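# Move corn cob from pot to blue plate

## Task

Lift the corn cob out of the pot and set it down on the blue plate, making sure the pot still has its lid on at the end, and finish with neither gripper in contact with the lid or the cob.

## Robot and tools

Robot: two 6-joint arms, left_arm and right_arm, each ending in a parallel gripper. Joint order in every row and every result list, per arm: waist, shoulder, elbow, wrist pitch, wrist yaw, wrist roll, then the gripper. Stated joint ranges (rad): waist -2.880..2.880, shoulder 0.000..3.142, elbow 0.000..3.019, wrist pitch -1.693..1.571, wrist yaw -1.571..1.571, wrist roll -2.094..2.094. The true end of each joint may differ from these by up to 0.084 rad.

Frames: the scene frame has its origin at table-top height halfway between the nominal arm bases, +z up, +x pointing out over the table, and left_arm on the +y side (image left/right does not follow these names). Calibrated bases in the scene frame: left_arm at (-0.053, +0.306, +0.024) m, yaw quat (1,0,0,+0.019); right_arm at (+0.008, -0.233, +0.044) m, quat (1,0,0,-0.009). Each arm reports end_effector_position (m) and end_effector_quat_wxyz in its own base frame; these may be off by a few cm. That point lies between the finger pads, roughly 1 cm short of the tips; fingers extend along the gripper's +z and close along its y axis. The two fixed cameras, cam_head_left and cam_head_right (672x504 each), look at the table from above in the scene frame.

execute_actions(actions, cameras): actions is a list of up to 15 actions; each action is a list of up to 15 rows; each row is one list of exactly 14 numbers in [-1, 1] covering both arms: left_arm's 6 joint values then its opening, then right_arm's 6 joint values then its opening. Each row lasts one control step of 1/30 s; an action is 15 steps, and if it has fewer rows the last one is held. Joint values are offsets, not poses: they are measured from the Joint targets in force when the action begins (not from the previous row), scaled so 1.0 equals 2.811 rad for waist and shoulder, 2.53 for elbow, 2.575 for wrist pitch, 8.12 for wrist yaw and 9.528 for wrist roll. Repeating the same offset in a later action moves the joint further. Opening is absolute: +1 fully open, -1 shut. Send 0 on an arm's joints to hold it; to leave a gripper unchanged, resend its current command (0 means half-open, not 'no change'). An action asking any joint more than 0.084 rad beyond its range is rejected for both arms. An empty actions list just returns state and images. cameras: list of names; omitted, null or ["all"] gives both, [] gives none.

move(target, speed, blend, opening_speed, blocking, cameras): target is one 14-number row or a list of up to 15 such rows, each an offset from the current Joint targets (all rows from that same reference, not chained), same layout and scaling as above. speed is the peak rad/s of the joint travelling farthest (0.01 to 12.57, default 0.5), one value or one per target. blend (rad) rounds off intermediate targets. opening_speed (0.2 or more, scale units per second) ramps the gripper gently; use near the minimum when squeezing something that may deform. blocking=false returns after about 0.5 s while motion continues. Paths do not avoid obstacles or the other arm. The result adds a move: line such as done, off_target, moving, held or fault, plus limits=held if steps were withheld.

wait(seconds 0..10): lets time pass holding commands. stop(): brakes a running move. zoom_image(camera, region=[x0,y0,x1,y1]): magnifies part of cam_head_left or cam_head_right's latest image, region at most 504x504 px, origin top-left. read_manual(section="licences"): licence texts only. finished_scene(scene): the current scene's number; irreversible, call only once the cob rests on the plate, the lid is on the pot and both grippers are clear.

Result lines: Joint positions (rad; last value per arm is pad gap in m, 0.094 fully open), Joint velocities (may say within noise or be omitted), Joint targets (the reference for your next offsets), Tool commands, grip_measured (measured opening on the -1..+1 scale; reads a bit wide when empty and somewhat narrower than the part when squeezing), Joint torques (N m, include gravity; joints 3 and 4 wrap at ±28). 'joint sent to its limit' means a joint was clipped at its end; 'joint command not followed' means the clearance check altered targets. MOTOR HOT appears near 85 °C; at 100 °C an OVER-TEMPERATURE FAULT drops that arm for 30 s or more.

Motion notes: each joint's target can only lead its measured angle by a fixed amount per step, and a target placing the gripper over 110 mm from where it is gets scaled back, so big moves take several actions. Tiny joint changes may not start. If an arm is pushing or was dragged, command targets back past its measured positions.

Gripping: commanded openings below the first-touch reading by about 0.05 (0.11 for round items such as the cob) reach full force, roughly 50-64 N per pad. To release, command well above grip_measured.

Avoid: dropping the cob or releasing it while it moves, knocking the lid off or the pot over, fast impacts or hard pressing, the arms touching or one gripper closing on the other's fingers, anything leaving the table, and long stretched holds that heat motors. Occasional small disturbances may nudge loose objects.

Each tool is called after ">>>" as name([rows], argument=value, ...), one row to a line, values as JSON.

## Session

>>> execute_actions(actions=[])

Scene clock: 0.00 s.
left_arm: end_effector_position=(+0.5605, -0.0848, +0.2469) grip_measured=+1.000 end_effector_quat_wxyz=(+0.409, +0.055, +0.855, +0.314) | right_arm: end_effector_position=(+0.9310, -0.0112, +0.3094) grip_measured=+1.000 end_effector_quat_wxyz=(+0.717, +0.276, +0.604, +0.213)
Joint positions: left_arm=[-0.371 1.48 1.116 -0.385 -0.81 0.127 0.094] | right_arm=[0.017 2.274 2.022 0.373 0.156 0.699 0.094]
Joint velocities: within noise
Joint torques (N m): no reading
Motor temperatures (°C): left_arm=[32 32 29 29 30 26 28] | right_arm=[26 30 30 28 29 27 25]
Heat: left arm: hottest waist 32 °C; right arm: hottest shoulder 30 °C.
Joint targets: left_arm=[-0.371 1.479 1.142 -0.380 -0.810 0.127] | right_arm=[0.017 2.261 2.053 0.380 0.156 0.699]
Tool commands: left_gripper/opening=+1.0 right_gripper/opening=+1.0

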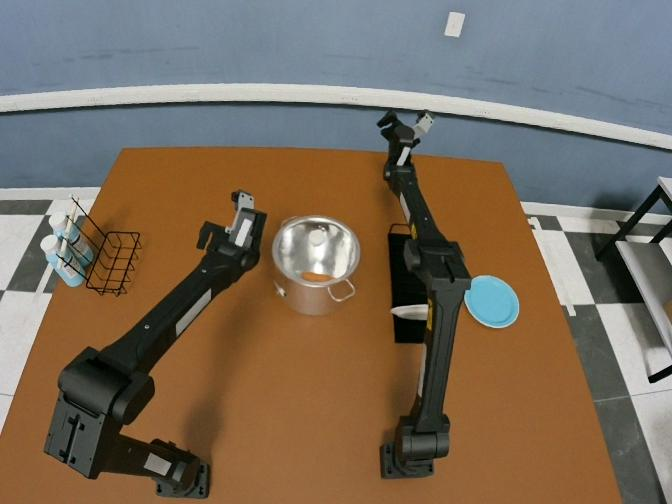

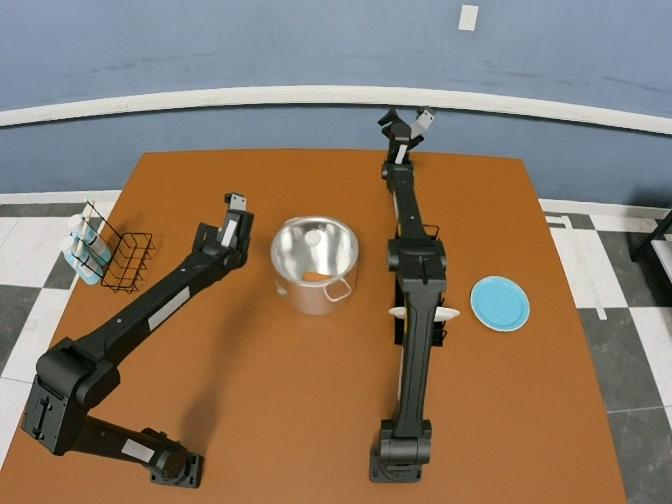

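>>> zoom_image(camera="cam_head_left", region=[240, 190, 400, 330])

>>> zoom_image(camera="cam_head_right", region=[240, 190, 400, 330])

Scaled by 3.150 (camera's finer frame: 960x720).

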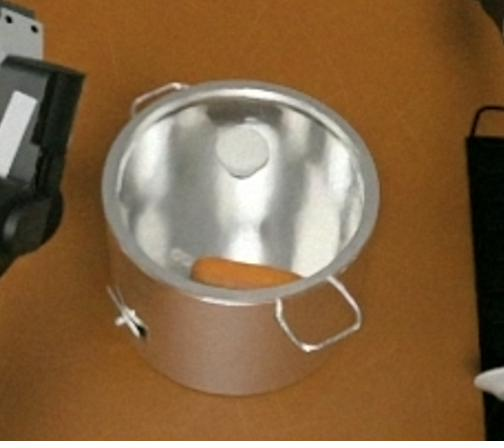

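Scaled by 3.150 (camera's finer frame: 960x720).

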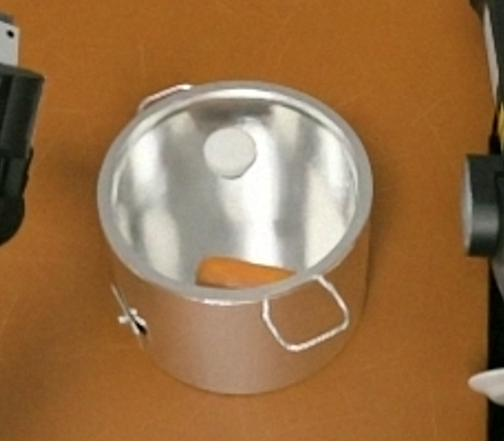

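>>> move(target=[-0.0509,0.163,0.3556,-0.3784,0.09975,-0.01333,1,0,0,0,0,0,0,1], speed=0.8)

>>> zoom_image(camera="cam_head_left", region=[220, 150, 420, 330])

>>> zoom_image(camera="cam_head_right", region=[220, 150, 420, 330])

Scene clock: 93.63 s.
left_arm: end_effector_position=(+0.5814, -0.3227, +0.2542) grip_measured=+1.000 end_effector_quat_wxyz=(+0.142, +0.256, +0.956, -0.034) | right_arm: end_effector_position=(+0.9310, -0.0112, +0.3094) grip_measured=+1.000 end_effector_quat_wxyz=(+0.717, +0.276, +0.604, +0.213)
Joint positions: left_arm=[-0.507 1.912 1.978 -1.343 -0.004 0.016 0.094] | right_arm=[0.017 2.274 2.022 0.373 0.156 0.699 0.094]
Joint torques (N m): left_arm=[-2.49 -16.44 15.02 0.77 0.1 -0.15] | right_arm=[0.56 -23.59 10.4 2.21 -0.11 -0.14]
Motor temperatures (°C): left_arm=[32 34 37 29 30 26 28] | right_arm=[26 34 40 28 28 27 25]
Heat: left arm: hottest elbow 37 °C; right arm: hottest elbow 40 °C.
Joint targets: left_arm=[-0.514 1.937 2.042 -1.355 0.000 0.000] | right_arm=[0.017 2.261 2.053 0.380 0.156 0.699]
move: off_target (left_arm); left_arm: the elbow is farthest, 0.064 rad from its target

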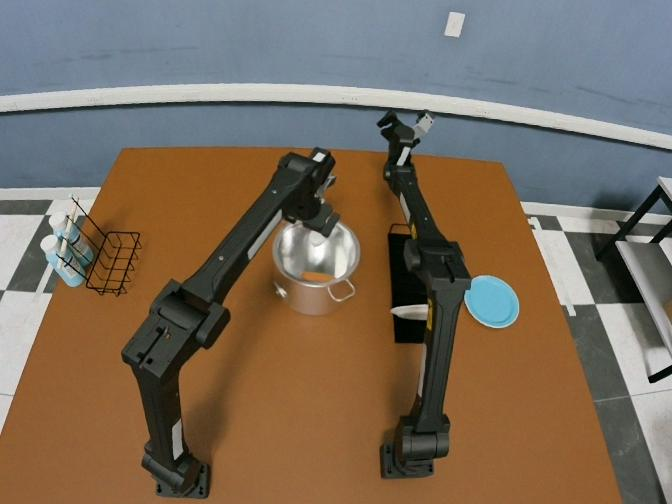

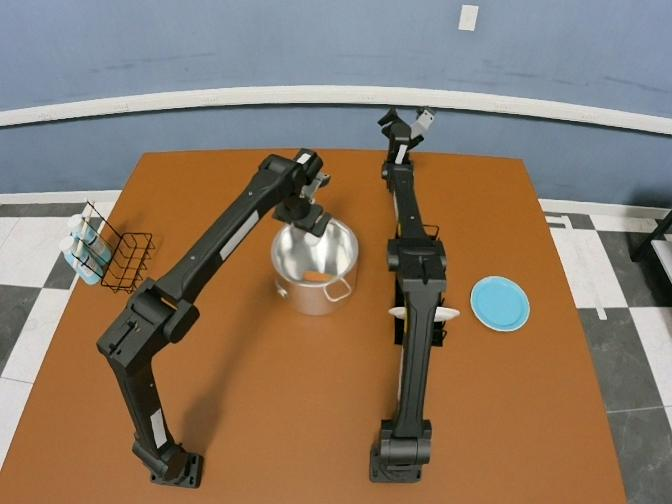

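Scaled by 2.520 (camera's finer frame: 960x720).

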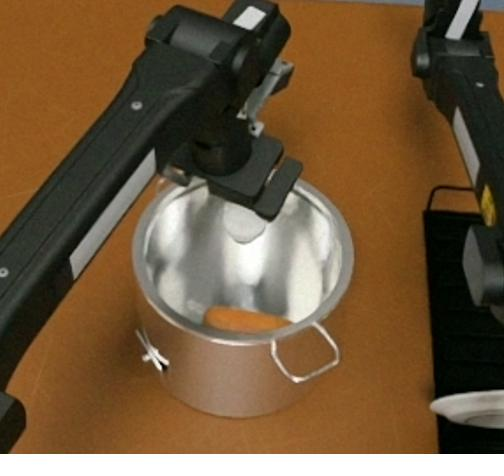

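Scaled by 2.520 (camera's finer frame: 960x720).

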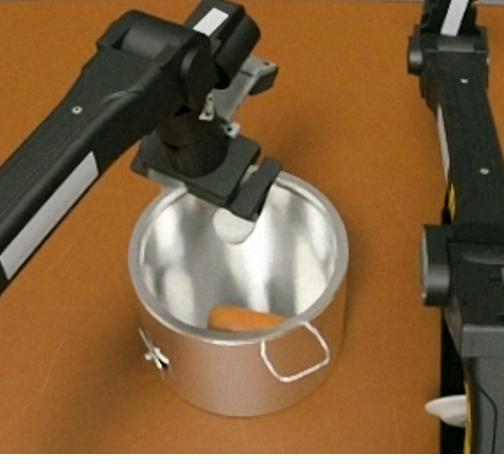

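>>> move(target=[0.0007,0.0196,-0.0142,0.0454,0,0,1,0,0,0,0,0,0,1], speed=0.5)

>>> zoom_image(camera="cam_head_left", region=[240, 170, 400, 310])

>>> zoom_image(camera="cam_head_right", region=[240, 170, 400, 310])

Scene clock: 123.60 s.
left_arm: end_effector_position=(+0.6056, -0.3361, +0.2173) grip_measured=+1.000 end_effector_quat_wxyz=(+0.153, +0.255, +0.954, -0.036) | right_arm: end_effector_position=(+0.9310, -0.0112, +0.3094) grip_measured=+1.000 end_effector_quat_wxyz=(+0.717, +0.276, +0.604, +0.213)
Joint positions: left_arm=[-0.507 1.978 1.978 -1.254 -0.004 0.016 0.094] | right_arm=[0.017 2.274 2.022 0.373 0.156 0.699 0.094]
Joint torques (N m): left_arm=[-1.55 -18.02 11.84 2.06 0.16 -0.13] | right_arm=[0.56 -23.53 10.41 2.21 -0.11 -0.13]
Motor temperatures (°C): left_arm=[32 35 44 28 29 26 28] | right_arm=[26 35 41 28 28 27 25]
Heat: left arm: hottest elbow 44 °C; right arm: hottest elbow 41 °C.
Joint targets: left_arm=[-0.512 1.992 2.006 -1.238 0.000 0.000] | right_arm=[0.017 2.261 2.053 0.380 0.156 0.699]
move: done

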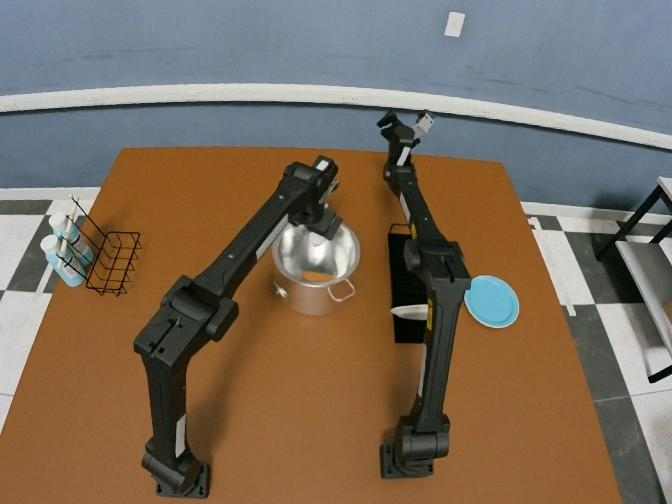

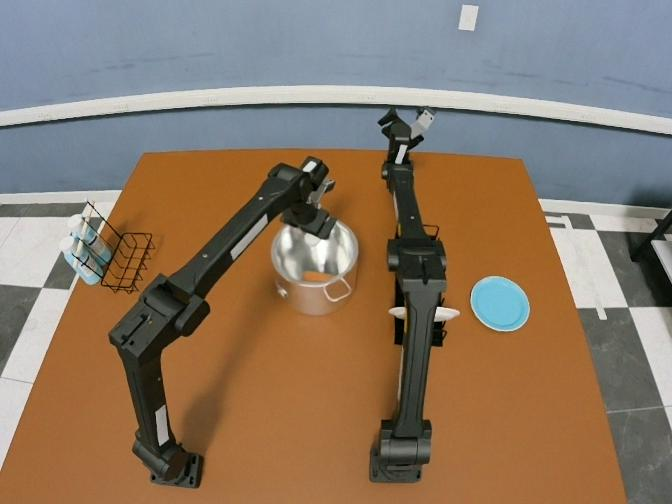

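Scaled by 3.150 (camera's finer frame: 960x720).

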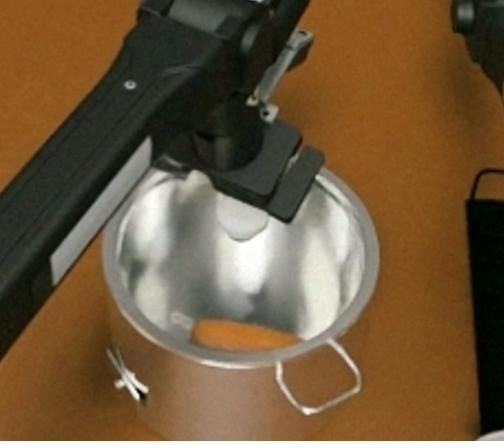

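Scaled by 3.150 (camera's finer frame: 960x720).

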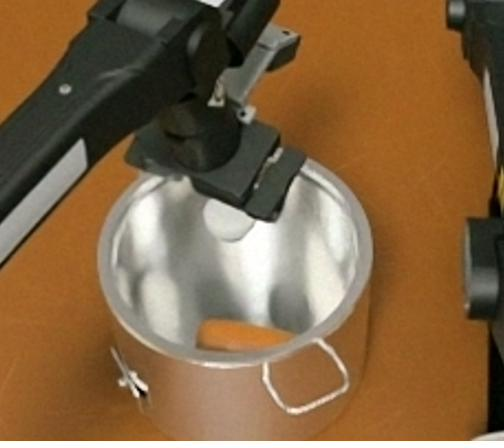

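>>> move(target=[0.0014,0.0021,-0.0395,0.04,0,0,1,0,0,0,0,0,0,1], speed=0.15)

>>> zoom_image(camera="cam_head_left", region=[240, 170, 400, 310])

>>> zoom_image(camera="cam_head_right", region=[240, 170, 400, 310])

Scene clock: 141.87 s.
left_arm: end_effector_position=(+0.6162, -0.3430, +0.2037) grip_measured=+1.000 end_effector_quat_wxyz=(+0.179, +0.253, +0.950, -0.046) | right_arm: end_effector_position=(+0.9310, -0.0112, +0.3094) grip_measured=+1.000 end_effector_quat_wxyz=(+0.717, +0.276, +0.604, +0.213)
Joint positions: left_arm=[-0.507 1.978 1.93 -1.151 0.001 0.014 0.094] | right_arm=[0.017 2.274 2.022 0.373 0.156 0.699 0.094]
Joint torques (N m): left_arm=[-2.14 -17.61 7.5 2.15 -0.06 -0.1] | right_arm=[0.56 -23.59 10.41 2.21 -0.11 -0.13]
Heat: left arm: hottest elbow 43 °C; right arm: hottest elbow 41 °C.
Joint targets: left_arm=[-0.508 1.998 1.906 -1.135 0.000 0.000] | right_arm=[0.017 2.261 2.053 0.380 0.156 0.699]
move: done

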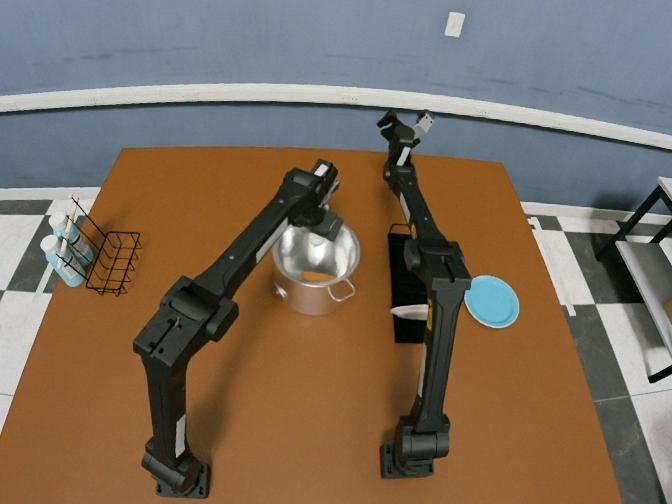

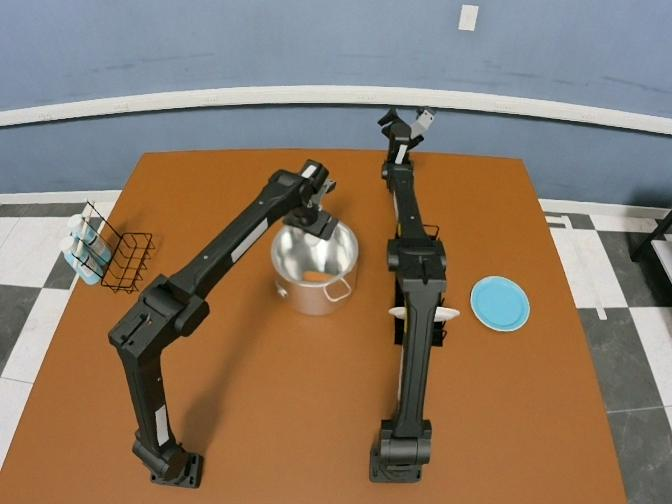

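Scaled by 3.150 (camera's finer frame: 960x720).

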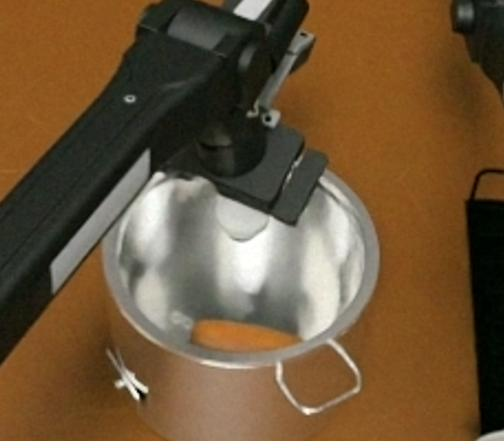

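Scaled by 3.150 (camera's finer frame: 960x720).

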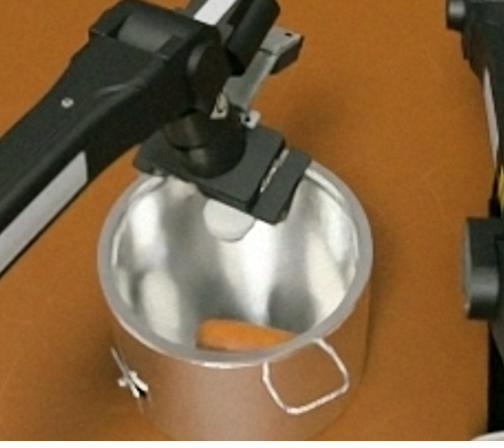

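>>> move(target=[0.0014,0.0021,-0.0206,0.0027,0,0,1,0,0,0,0,0,0,1], speed=0.15)

>>> zoom_image(camera="cam_head_left", region=[240, 170, 400, 310])

>>> zoom_image(camera="cam_head_right", region=[240, 170, 400, 310])

Scene clock: 152.07 s.
left_arm: end_effector_position=(+0.6146, -0.3422, +0.2003) grip_measured=+1.000 end_effector_quat_wxyz=(+0.184, +0.246, +0.950, -0.049) | right_arm: end_effector_position=(+0.9310, -0.0112, +0.3094) grip_measured=+1.000 end_effector_quat_wxyz=(+0.717, +0.276, +0.604, +0.213)
Joint positions: left_arm=[-0.507 1.966 1.899 -1.12 0.002 -0.001 0.094] | right_arm=[0.017 2.274 2.022 0.373 0.156 0.699 0.094]
Joint torques (N m): left_arm=[-1.49 -16.32 5.59 0.92 -0.13 0.07] | right_arm=[0.62 -23.53 10.4 2.21 -0.11 -0.13]
Heat: left arm: hottest elbow 41 °C; right arm: hottest elbow 41 °C.
Joint targets: left_arm=[-0.504 2.004 1.853 -1.128 0.000 0.000] | right_arm=[0.017 2.261 2.053 0.380 0.156 0.699]
move: off_target (left_arm); left_arm: the elbow is farthest, 0.045 rad from its target

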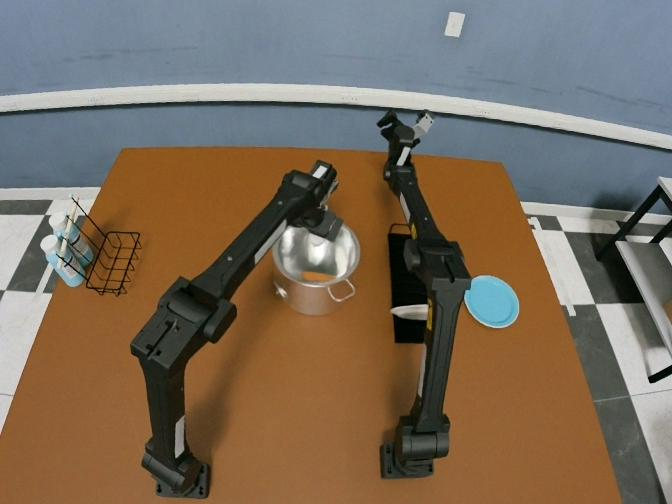

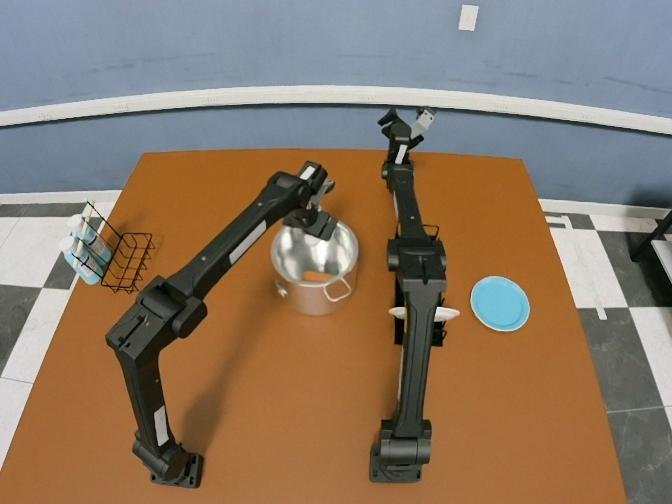

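Scaled by 3.150 (camera's finer frame: 960x720).

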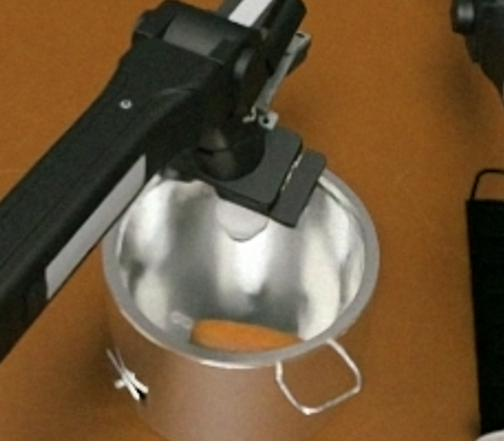

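Scaled by 3.150 (camera's finer frame: 960x720).

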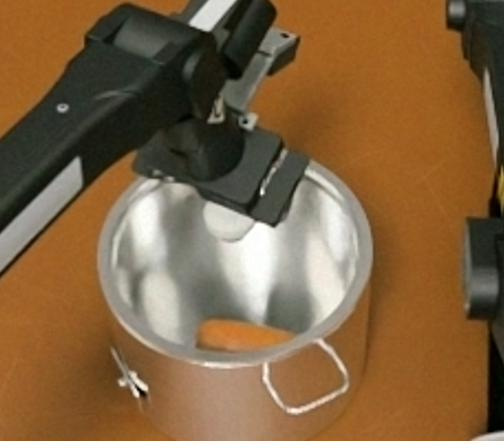

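>>> move([
  [0,-0.0356,0,0,0,0,1,0,0,0,0,0,0,1],
  [-0.0092,-0.0267,0.0435,-0.0614,0,0,1,0,0,0,0,0,0,1],
], speed=0.3)

>>> zoom_image(camera="cam_head_left", region=[240, 170, 400, 310])

>>> zoom_image(camera="cam_head_right", region=[240, 170, 400, 310])

Scene clock: 216.67 s.
left_arm: end_effector_position=(+0.5782, -0.3298, +0.2122) grip_measured=+1.000 end_effector_quat_wxyz=(+0.128, +0.252, +0.958, -0.035) | right_arm: end_effector_position=(+0.9310, -0.0112, +0.3094) grip_measured=+1.000 end_effector_quat_wxyz=(+0.717, +0.276, +0.604, +0.213)
Joint positions: left_arm=[-0.517 1.932 1.902 -1.274 0.002 -0.002 0.094] | right_arm=[0.017 2.274 2.022 0.373 0.156 0.699 0.094]
Joint torques (N m): left_arm=[-2.84 -18.49 14.67 0.57 -0.07 0.09] | right_arm=[0.56 -23.59 10.41 2.21 -0.11 -0.13]
Motor temperatures (°C): left_arm=[31 36 35 28 29 26 27] | right_arm=[26 36 42 28 28 27 25]
Heat: left arm: hottest shoulder 36 °C; right arm: hottest elbow 42 °C.
Joint targets: left_arm=[-0.530 1.929 1.964 -1.286 0.000 0.000] | right_arm=[0.017 2.261 2.053 0.380 0.156 0.699]
move: off_target (left_arm); left_arm: the elbow is farthest, 0.061 rad from its target

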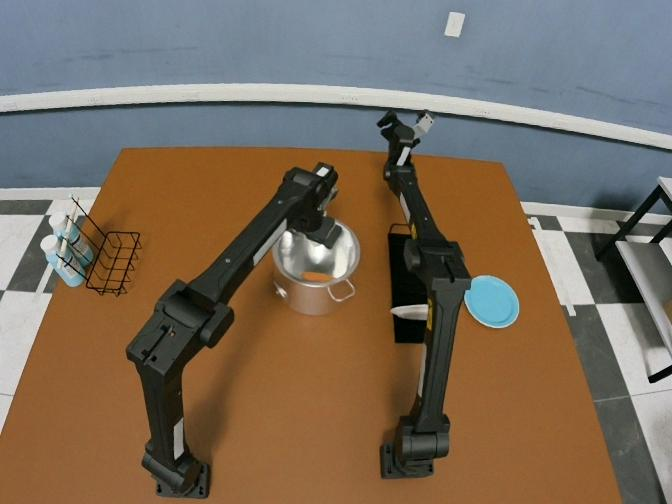

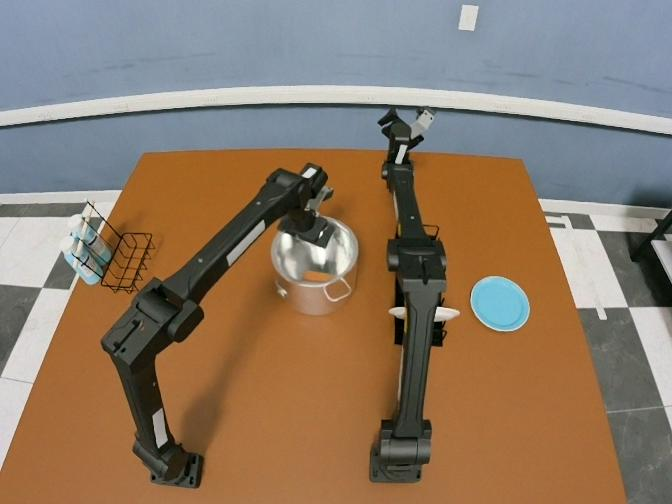

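Scaled by 3.150 (camera's finer frame: 960x720).

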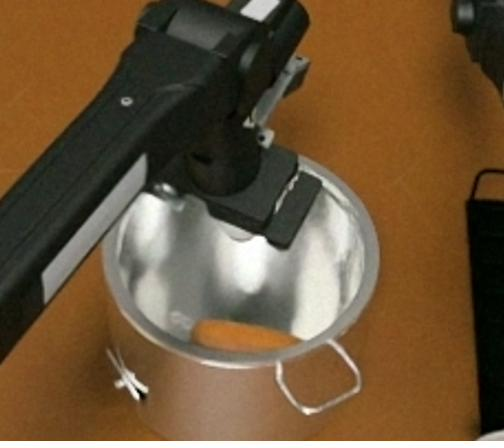

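Scaled by 3.150 (camera's finer frame: 960x720).

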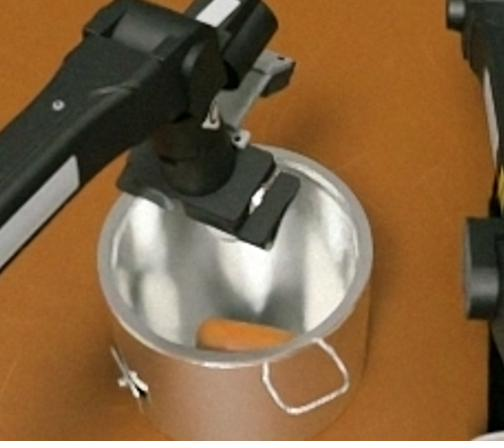

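>>> move(target=[0,0.010,-0.0100,0,0,0,1,0,0,0,0,0,0,1], speed=0.1)

>>> zoom_image(camera="cam_head_left", region=[240, 170, 400, 310])

>>> zoom_image(camera="cam_head_right", region=[240, 170, 400, 310])

Scene clock: 225.67 s.
left_arm: end_effector_position=(+0.5781, -0.3298, +0.2122) grip_measured=+1.000 end_effector_quat_wxyz=(+0.128, +0.252, +0.958, -0.035) | right_arm: end_effector_position=(+0.9310, -0.0112, +0.3094) grip_measured=+1.000 end_effector_quat_wxyz=(+0.717, +0.276, +0.604, +0.213)
Joint positions: left_arm=[-0.517 1.932 1.902 -1.275 0.002 -0.002 0.094] | right_arm=[0.017 2.274 2.022 0.373 0.156 0.699 0.094]
Joint torques (N m): left_arm=[-2.9 -15.91 12.53 0.59 -0.08 0.08] | right_arm=[0.56 -23.53 10.41 2.21 -0.11 -0.13]
Heat: left arm: hottest shoulder 37 °C; right arm: hottest elbow 42 °C.
Joint targets: left_arm=[-0.530 1.957 1.938 -1.286 0.000 0.000] | right_arm=[0.017 2.261 2.053 0.380 0.156 0.699]
move: off_target (left_arm); left_arm: the elbow is farthest, 0.037 rad from its target

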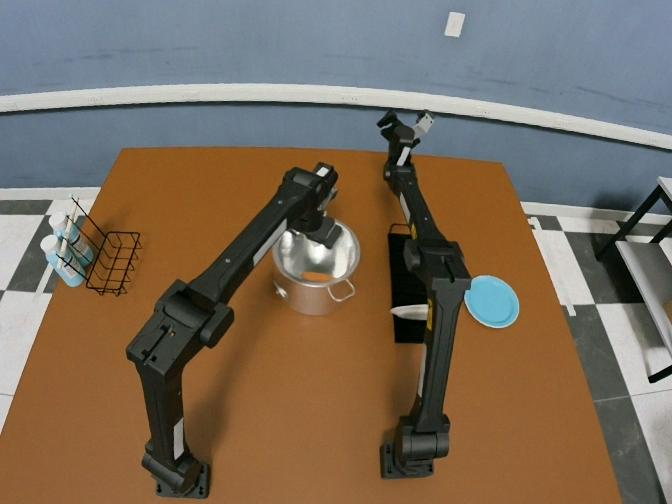

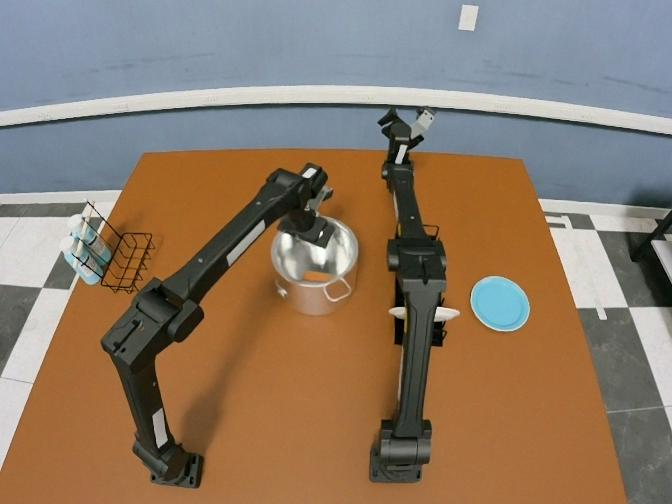

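Scaled by 3.150 (camera's finer frame: 960x720).

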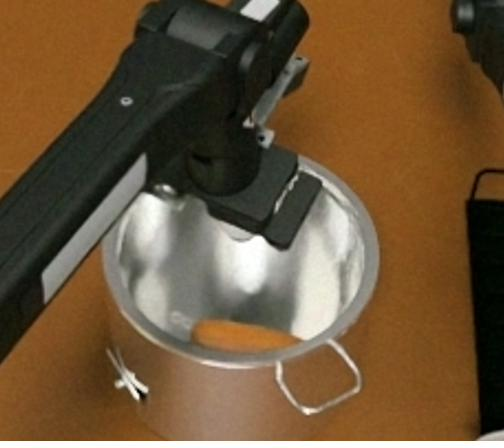

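Scaled by 3.150 (camera's finer frame: 960x720).

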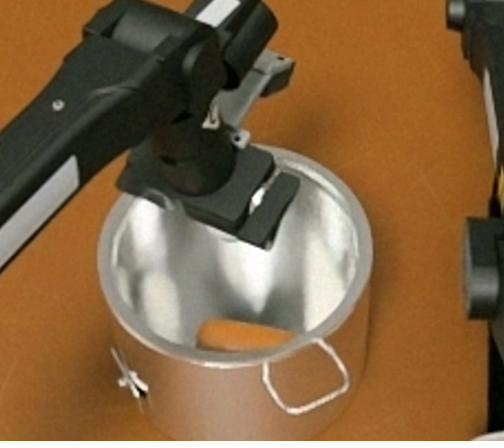

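>>> move(target=[0,0.009,0,0,0,0,1,0,0,0,0,0,0,1], speed=0.1, cameras=[])

Scene clock: 231.33 s.
left_arm: end_effector_position=(+0.5789, -0.3304, +0.2026) grip_measured=+1.000 end_effector_quat_wxyz=(+0.121, +0.253, +0.959, -0.033) | right_arm: end_effector_position=(+0.9310, -0.0112, +0.3094) grip_measured=+1.000 end_effector_quat_wxyz=(+0.717, +0.276, +0.604, +0.213)
Joint positions: left_arm=[-0.517 1.946 1.902 -1.275 0.002 -0.002 0.094] | right_arm=[0.017 2.274 2.022 0.373 0.156 0.699 0.094]
Joint torques (N m): left_arm=[-2.43 -15.68 12.45 0.62 -0.11 0.09] | right_arm=[0.62 -23.53 10.4 2.21 -0.11 -0.13]
Heat: left arm: hottest elbow 37 °C; right arm: hottest elbow 42 °C.
Joint targets: left_arm=[-0.530 1.982 1.938 -1.286 0.000 0.000] | right_arm=[0.017 2.261 2.053 0.380 0.156 0.699]
move: off_target (left_arm); left_arm: the shoulder is farthest, 0.036 rad from its target

>>> move(target=[0,0,0,0,0,0,-0.3,0,0,0,0,0,0,1], opening_speed=0.5)

>>> zoom_image(camera="cam_head_left", region=[240, 170, 400, 310])

>>> zoom_image(camera="cam_head_right", region=[240, 170, 400, 310])

Scene clock: 238.90 s.
left_arm: end_effector_position=(+0.5759, -0.3370, +0.2039) grip_measured=-0.099 end_effector_quat_wxyz=(+0.122, +0.258, +0.958, -0.035) | right_arm: end_effector_position=(+0.9310, -0.0112, +0.3094) grip_measured=+1.000 end_effector_quat_wxyz=(+0.717, +0.276, +0.604, +0.213)
Joint positions: left_arm=[-0.528 1.946 1.905 -1.275 0.003 -0.002 0.042] | right_arm=[0.017 2.274 2.022 0.373 0.156 0.699 0.094]
Joint torques (N m): left_arm=[-1.55 -15.68 12.23 0.73 -0.11 0.06] | right_arm=[0.56 -23.59 10.4 2.21 -0.11 -0.13]
Heat: left arm: hottest shoulder 37 °C; right arm: hottest elbow 42 °C.
Joint targets: left_arm=[-0.530 1.982 1.938 -1.286 0.000 0.000] | right_arm=[0.017 2.261 2.053 0.380 0.156 0.699]
move: off_target (left_arm); left_arm: the shoulder is farthest, 0.036 rad from its target

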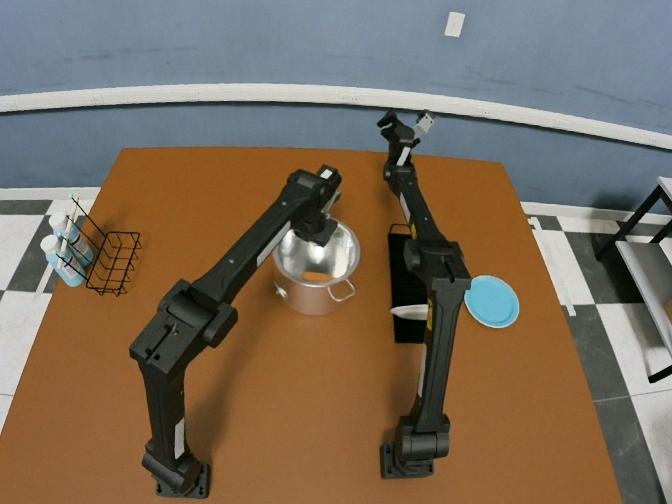

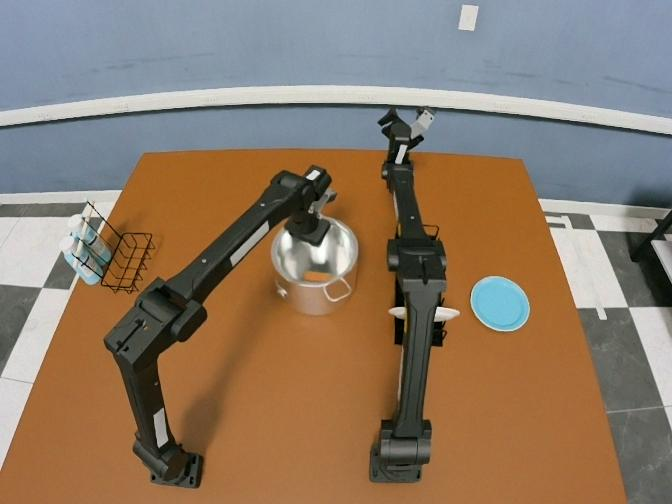

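Scaled by 3.150 (camera's finer frame: 960x720).

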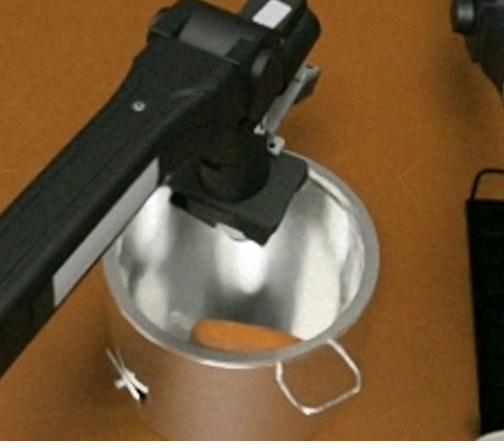

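Scaled by 3.150 (camera's finer frame: 960x720).

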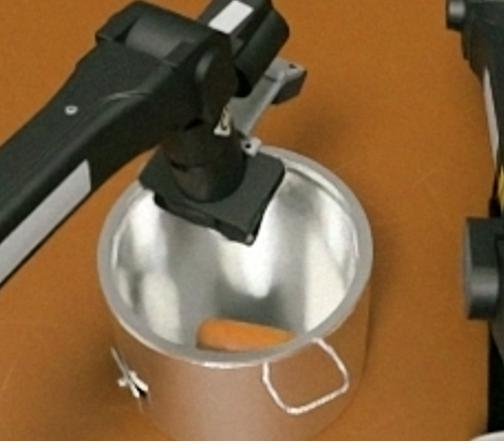

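>>> move(target=[0,0.0064,0.1194,-0.0971,0,0,-0.4,0,0,0,0,0,0,1], speed=0.2)

>>> zoom_image(camera="cam_head_left", region=[220, 150, 420, 330])

Scene clock: 261.80 s.
left_arm: end_effector_position=(+0.5760, -0.3370, +0.2569) grip_measured=-0.102 end_effector_quat_wxyz=(+0.089, +0.259, +0.962, -0.026) | right_arm: end_effector_position=(+0.9310, -0.0112, +0.3094) grip_measured=+1.000 end_effector_quat_wxyz=(+0.717, +0.276, +0.604, +0.213)
Joint positions: left_arm=[-0.528 2.009 2.152 -1.528 0.003 -0.002 0.042] | right_arm=[0.017 2.274 2.022 0.373 0.156 0.699 0.094]
Joint torques (N m): left_arm=[-1.49 -20.07 16.95 0.65 -0.13 0.09] | right_arm=[0.56 -23.53 10.41 2.21 -0.11 -0.13]
Motor temperatures (°C): left_arm=[31 37 40 28 29 26 29] | right_arm=[26 36 43 28 28 27 25]
Heat: left arm: hottest elbow 40 °C; right arm: hottest elbow 43 °C.
Joint targets: left_arm=[-0.530 2.000 2.240 -1.536 0.000 0.000] | right_arm=[0.017 2.261 2.053 0.380 0.156 0.699]
move: off_target (left_arm); left_arm: the elbow is farthest, 0.089 rad from its target

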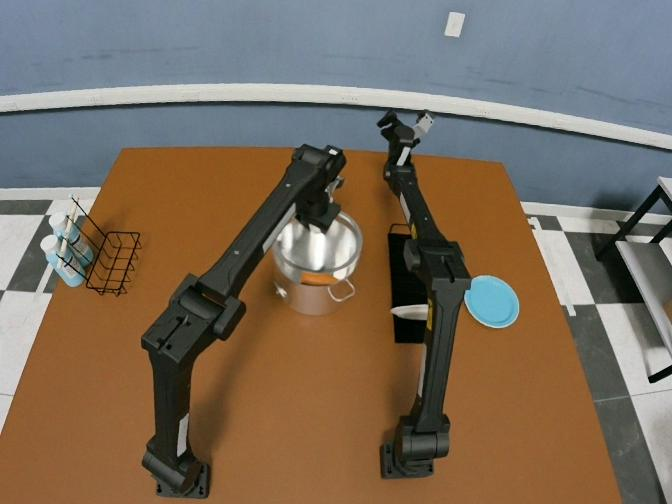

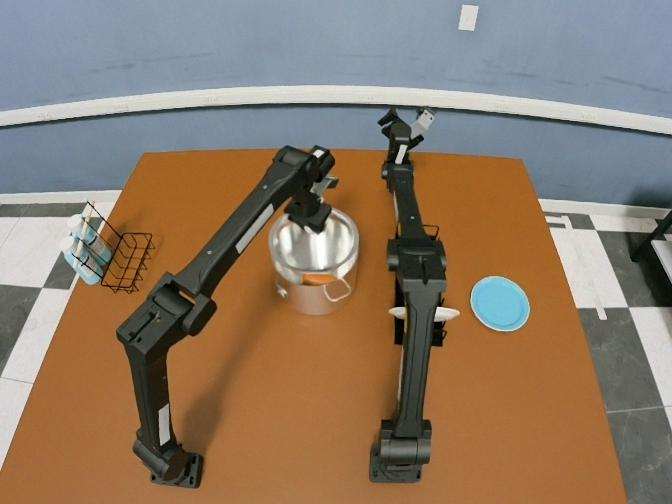

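Scaled by 2.520 (camera's finer frame: 960x720).

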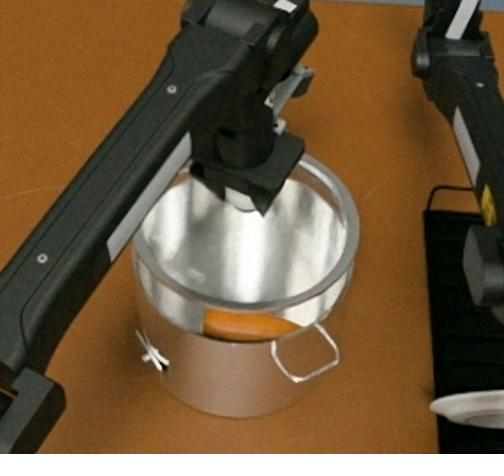

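>>> move([
  [0,-0.0285,0,0,0,0,-0.4,0,0,0,0,0,0,1],
  [0.178,-0.0285,0,0,0,0,-0.4,0,0,0,0,0,0,1],
], speed=[0.2,0.5])

>>> zoom_image(camera="cam_head_left", region=[240, 190, 400, 330])

>>> zoom_image(camera="cam_head_right", region=[240, 190, 400, 330])

Scene clock: 278.47 s.
left_arm: end_effector_position=(+0.6643, -0.0134, +0.2709) grip_measured=-0.102 end_effector_quat_wxyz=(+0.103, +0.009, +0.995, +0.000) | right_arm: end_effector_position=(+0.9310, -0.0112, +0.3094) grip_measured=+1.000 end_effector_quat_wxyz=(+0.717, +0.276, +0.604, +0.213)
Joint positions: left_arm=[-0.02 1.988 2.152 -1.528 -0.001 -0.002 0.042] | right_arm=[0.017 2.274 2.022 0.373 0.156 0.699 0.094]
Joint torques (N m): left_arm=[-1.85 -24.12 17.07 0.83 0.06 0.1] | right_arm=[0.56 -23.53 10.4 2.19 -0.11 -0.14]
Motor temperatures (°C): left_arm=[31 36 45 28 29 26 29] | right_arm=[26 36 43 28 28 27 25]
Heat: left arm: hottest elbow 45 °C; right arm: hottest elbow 43 °C.
Joint targets: left_arm=[-0.030 1.920 2.240 -1.536 0.000 0.000] | right_arm=[0.017 2.261 2.053 0.380 0.156 0.699]
move: off_target (left_arm); left_arm: the elbow is farthest, 0.088 rad from its target

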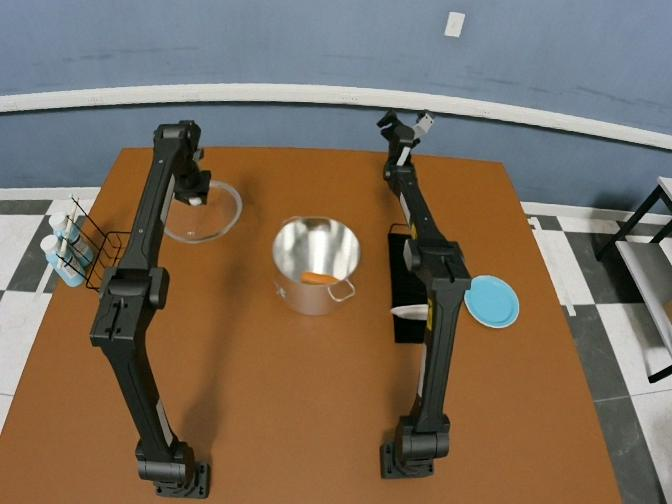

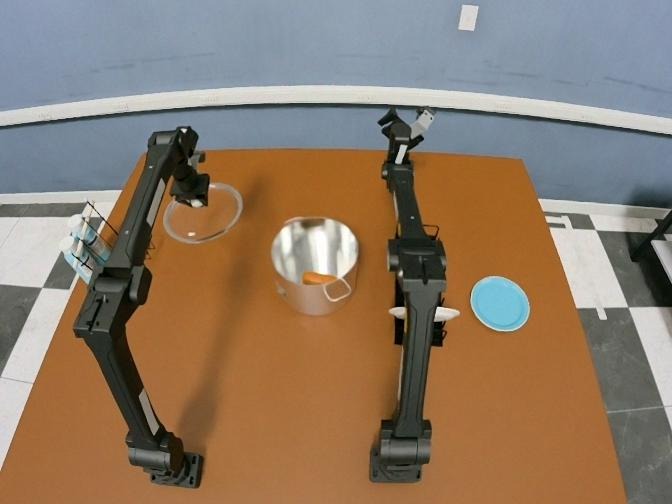

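Scaled by 3.150 (camera's finer frame: 960x720).

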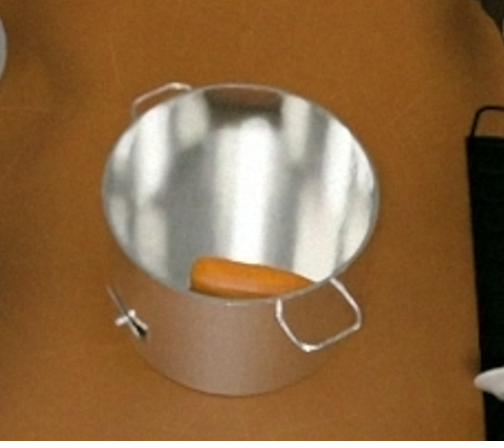

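Scaled by 3.150 (camera's finer frame: 960x720).

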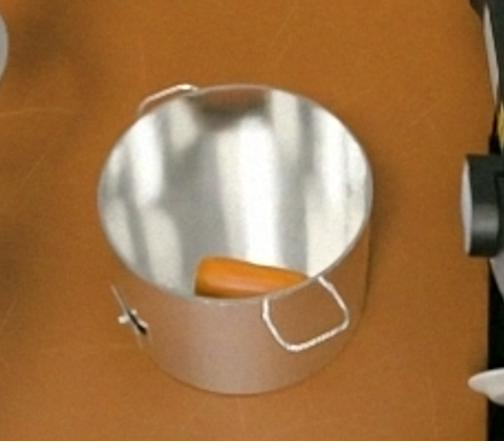

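>>> zoom_image(camera="cam_head_left", region=[265, 210, 370, 320])

>>> zoom_image(camera="cam_head_left", region=[360, 100, 460, 200])

Scaled by 4.582 (camera's finer frame: 960x720).

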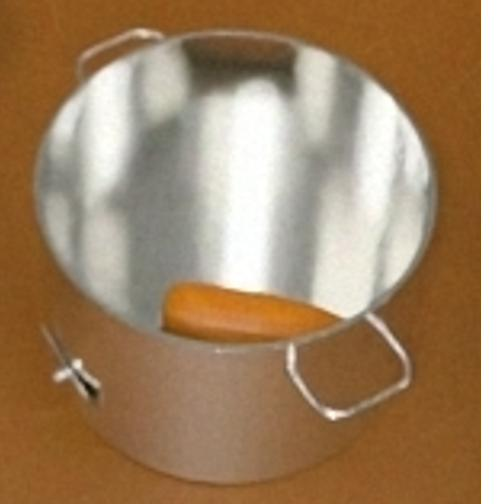

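Scaled by 5.040 (camera's finer frame: 960x720).

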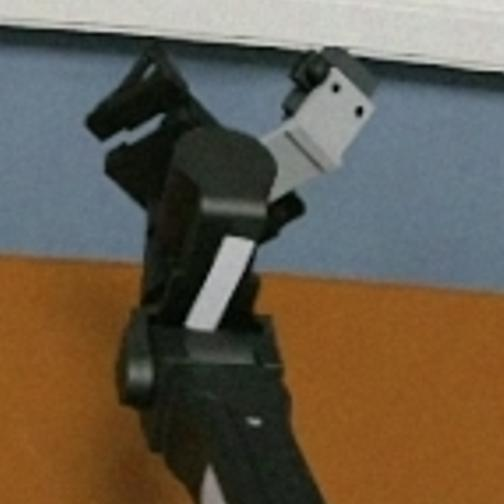

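>>> move(target=[0,0,0,0,0,0,-0.4,0.1055,-0.1767,-0.157,-0.6806,-0.04255,-0.1924,0.45], speed=0.8)

>>> zoom_image(camera="cam_head_left", region=[240, 150, 440, 330])

>>> zoom_image(camera="cam_head_right", region=[240, 150, 440, 330])

Scene clock: 384.40 s.
left_arm: end_effector_position=(+0.6643, -0.0134, +0.2709) grip_measured=-0.102 end_effector_quat_wxyz=(+0.103, +0.009, +0.995, +0.000) | right_arm: end_effector_position=(+0.5325, +0.1998, +0.1971) grip_measured=+0.452 end_effector_quat_wxyz=(+0.075, -0.654, +0.750, +0.069)
Joint positions: left_arm=[-0.02 1.988 2.152 -1.528 -0.001 -0.002 0.042] | right_arm=[0.304 1.785 1.662 -1.366 -0.187 -1.123 0.068]
Joint torques (N m): left_arm=[-2.49 -23.88 16.91 0.69 0.02 0.06] | right_arm=[1.26 -17.38 6.79 0.2 -0.47 -0.18]
Motor temperatures (°C): left_arm=[31 43 57 28 28 25 30] | right_arm=[26 37 43 28 27 26 25]
Heat: left arm: hottest elbow 57 °C; right arm: hottest elbow 43 °C.
Joint targets: left_arm=[-0.030 1.920 2.240 -1.536 0.000 0.000] | right_arm=[0.314 1.764 1.656 -1.373 -0.189 -1.134]
move: off_target (left_arm); left_arm: the elbow is farthest, 0.088 rad from its target

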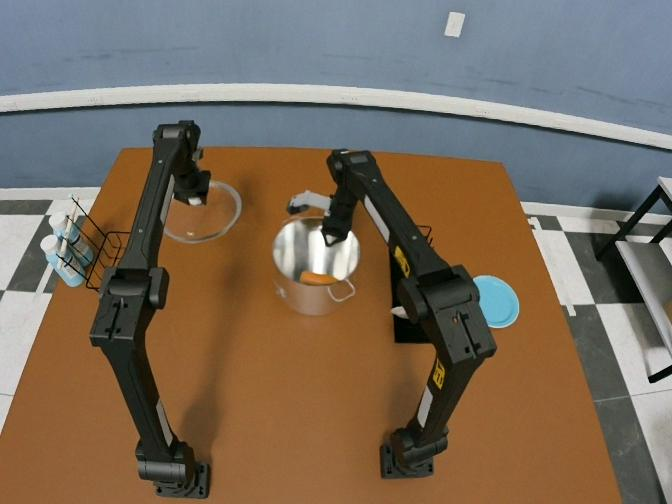

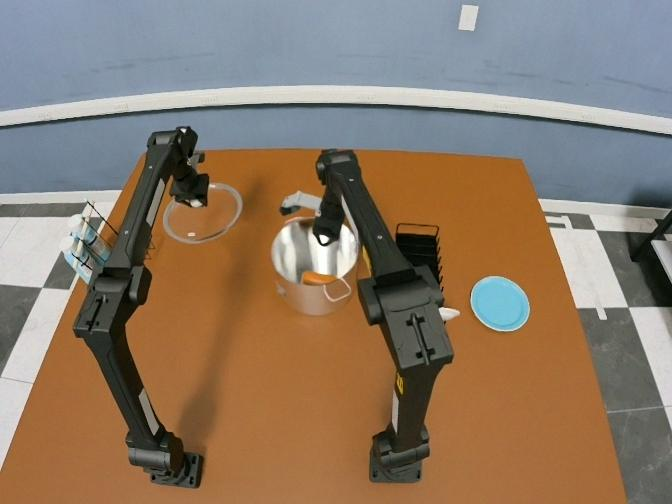

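Scaled by 2.520 (camera's finer frame: 960x720).

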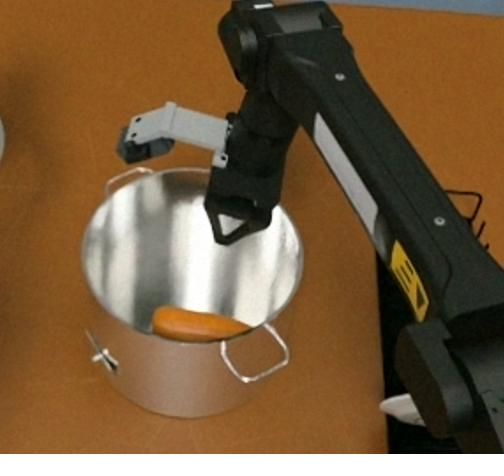

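Scaled by 2.520 (camera's finer frame: 960x720).

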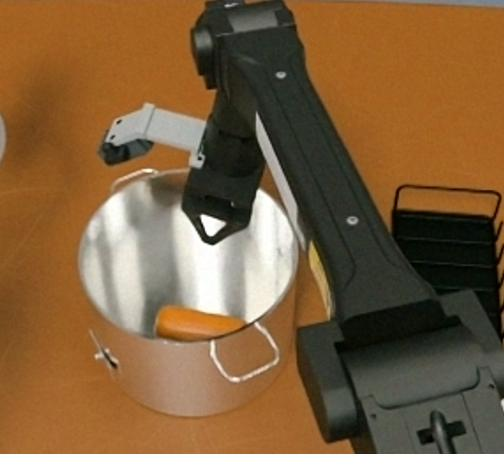

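>>> zoom_image(camera="cam_head_left", region=[270, 180, 370, 280])

>>> zoom_image(camera="cam_head_right", region=[270, 180, 370, 280])

Scaled by 5.040 (camera's finer frame: 960x720).

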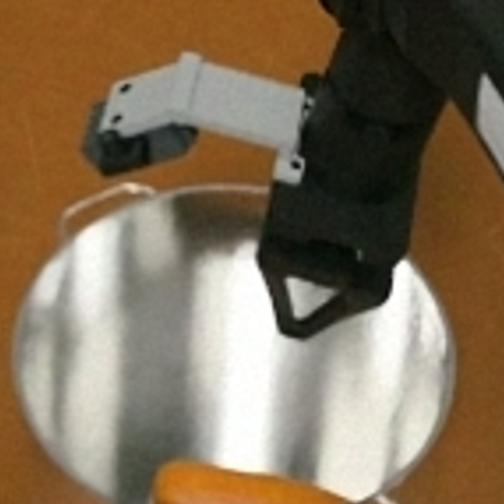

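Scaled by 5.040 (camera's finer frame: 960x720).

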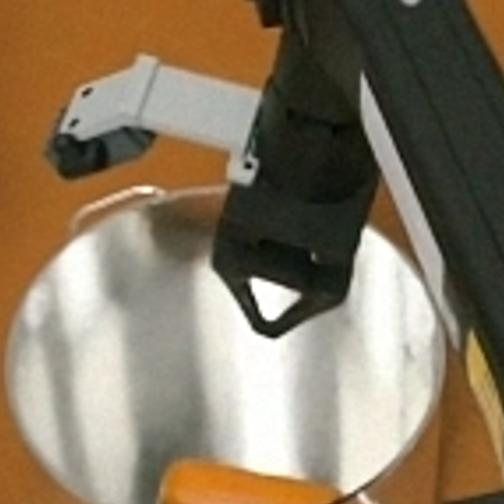

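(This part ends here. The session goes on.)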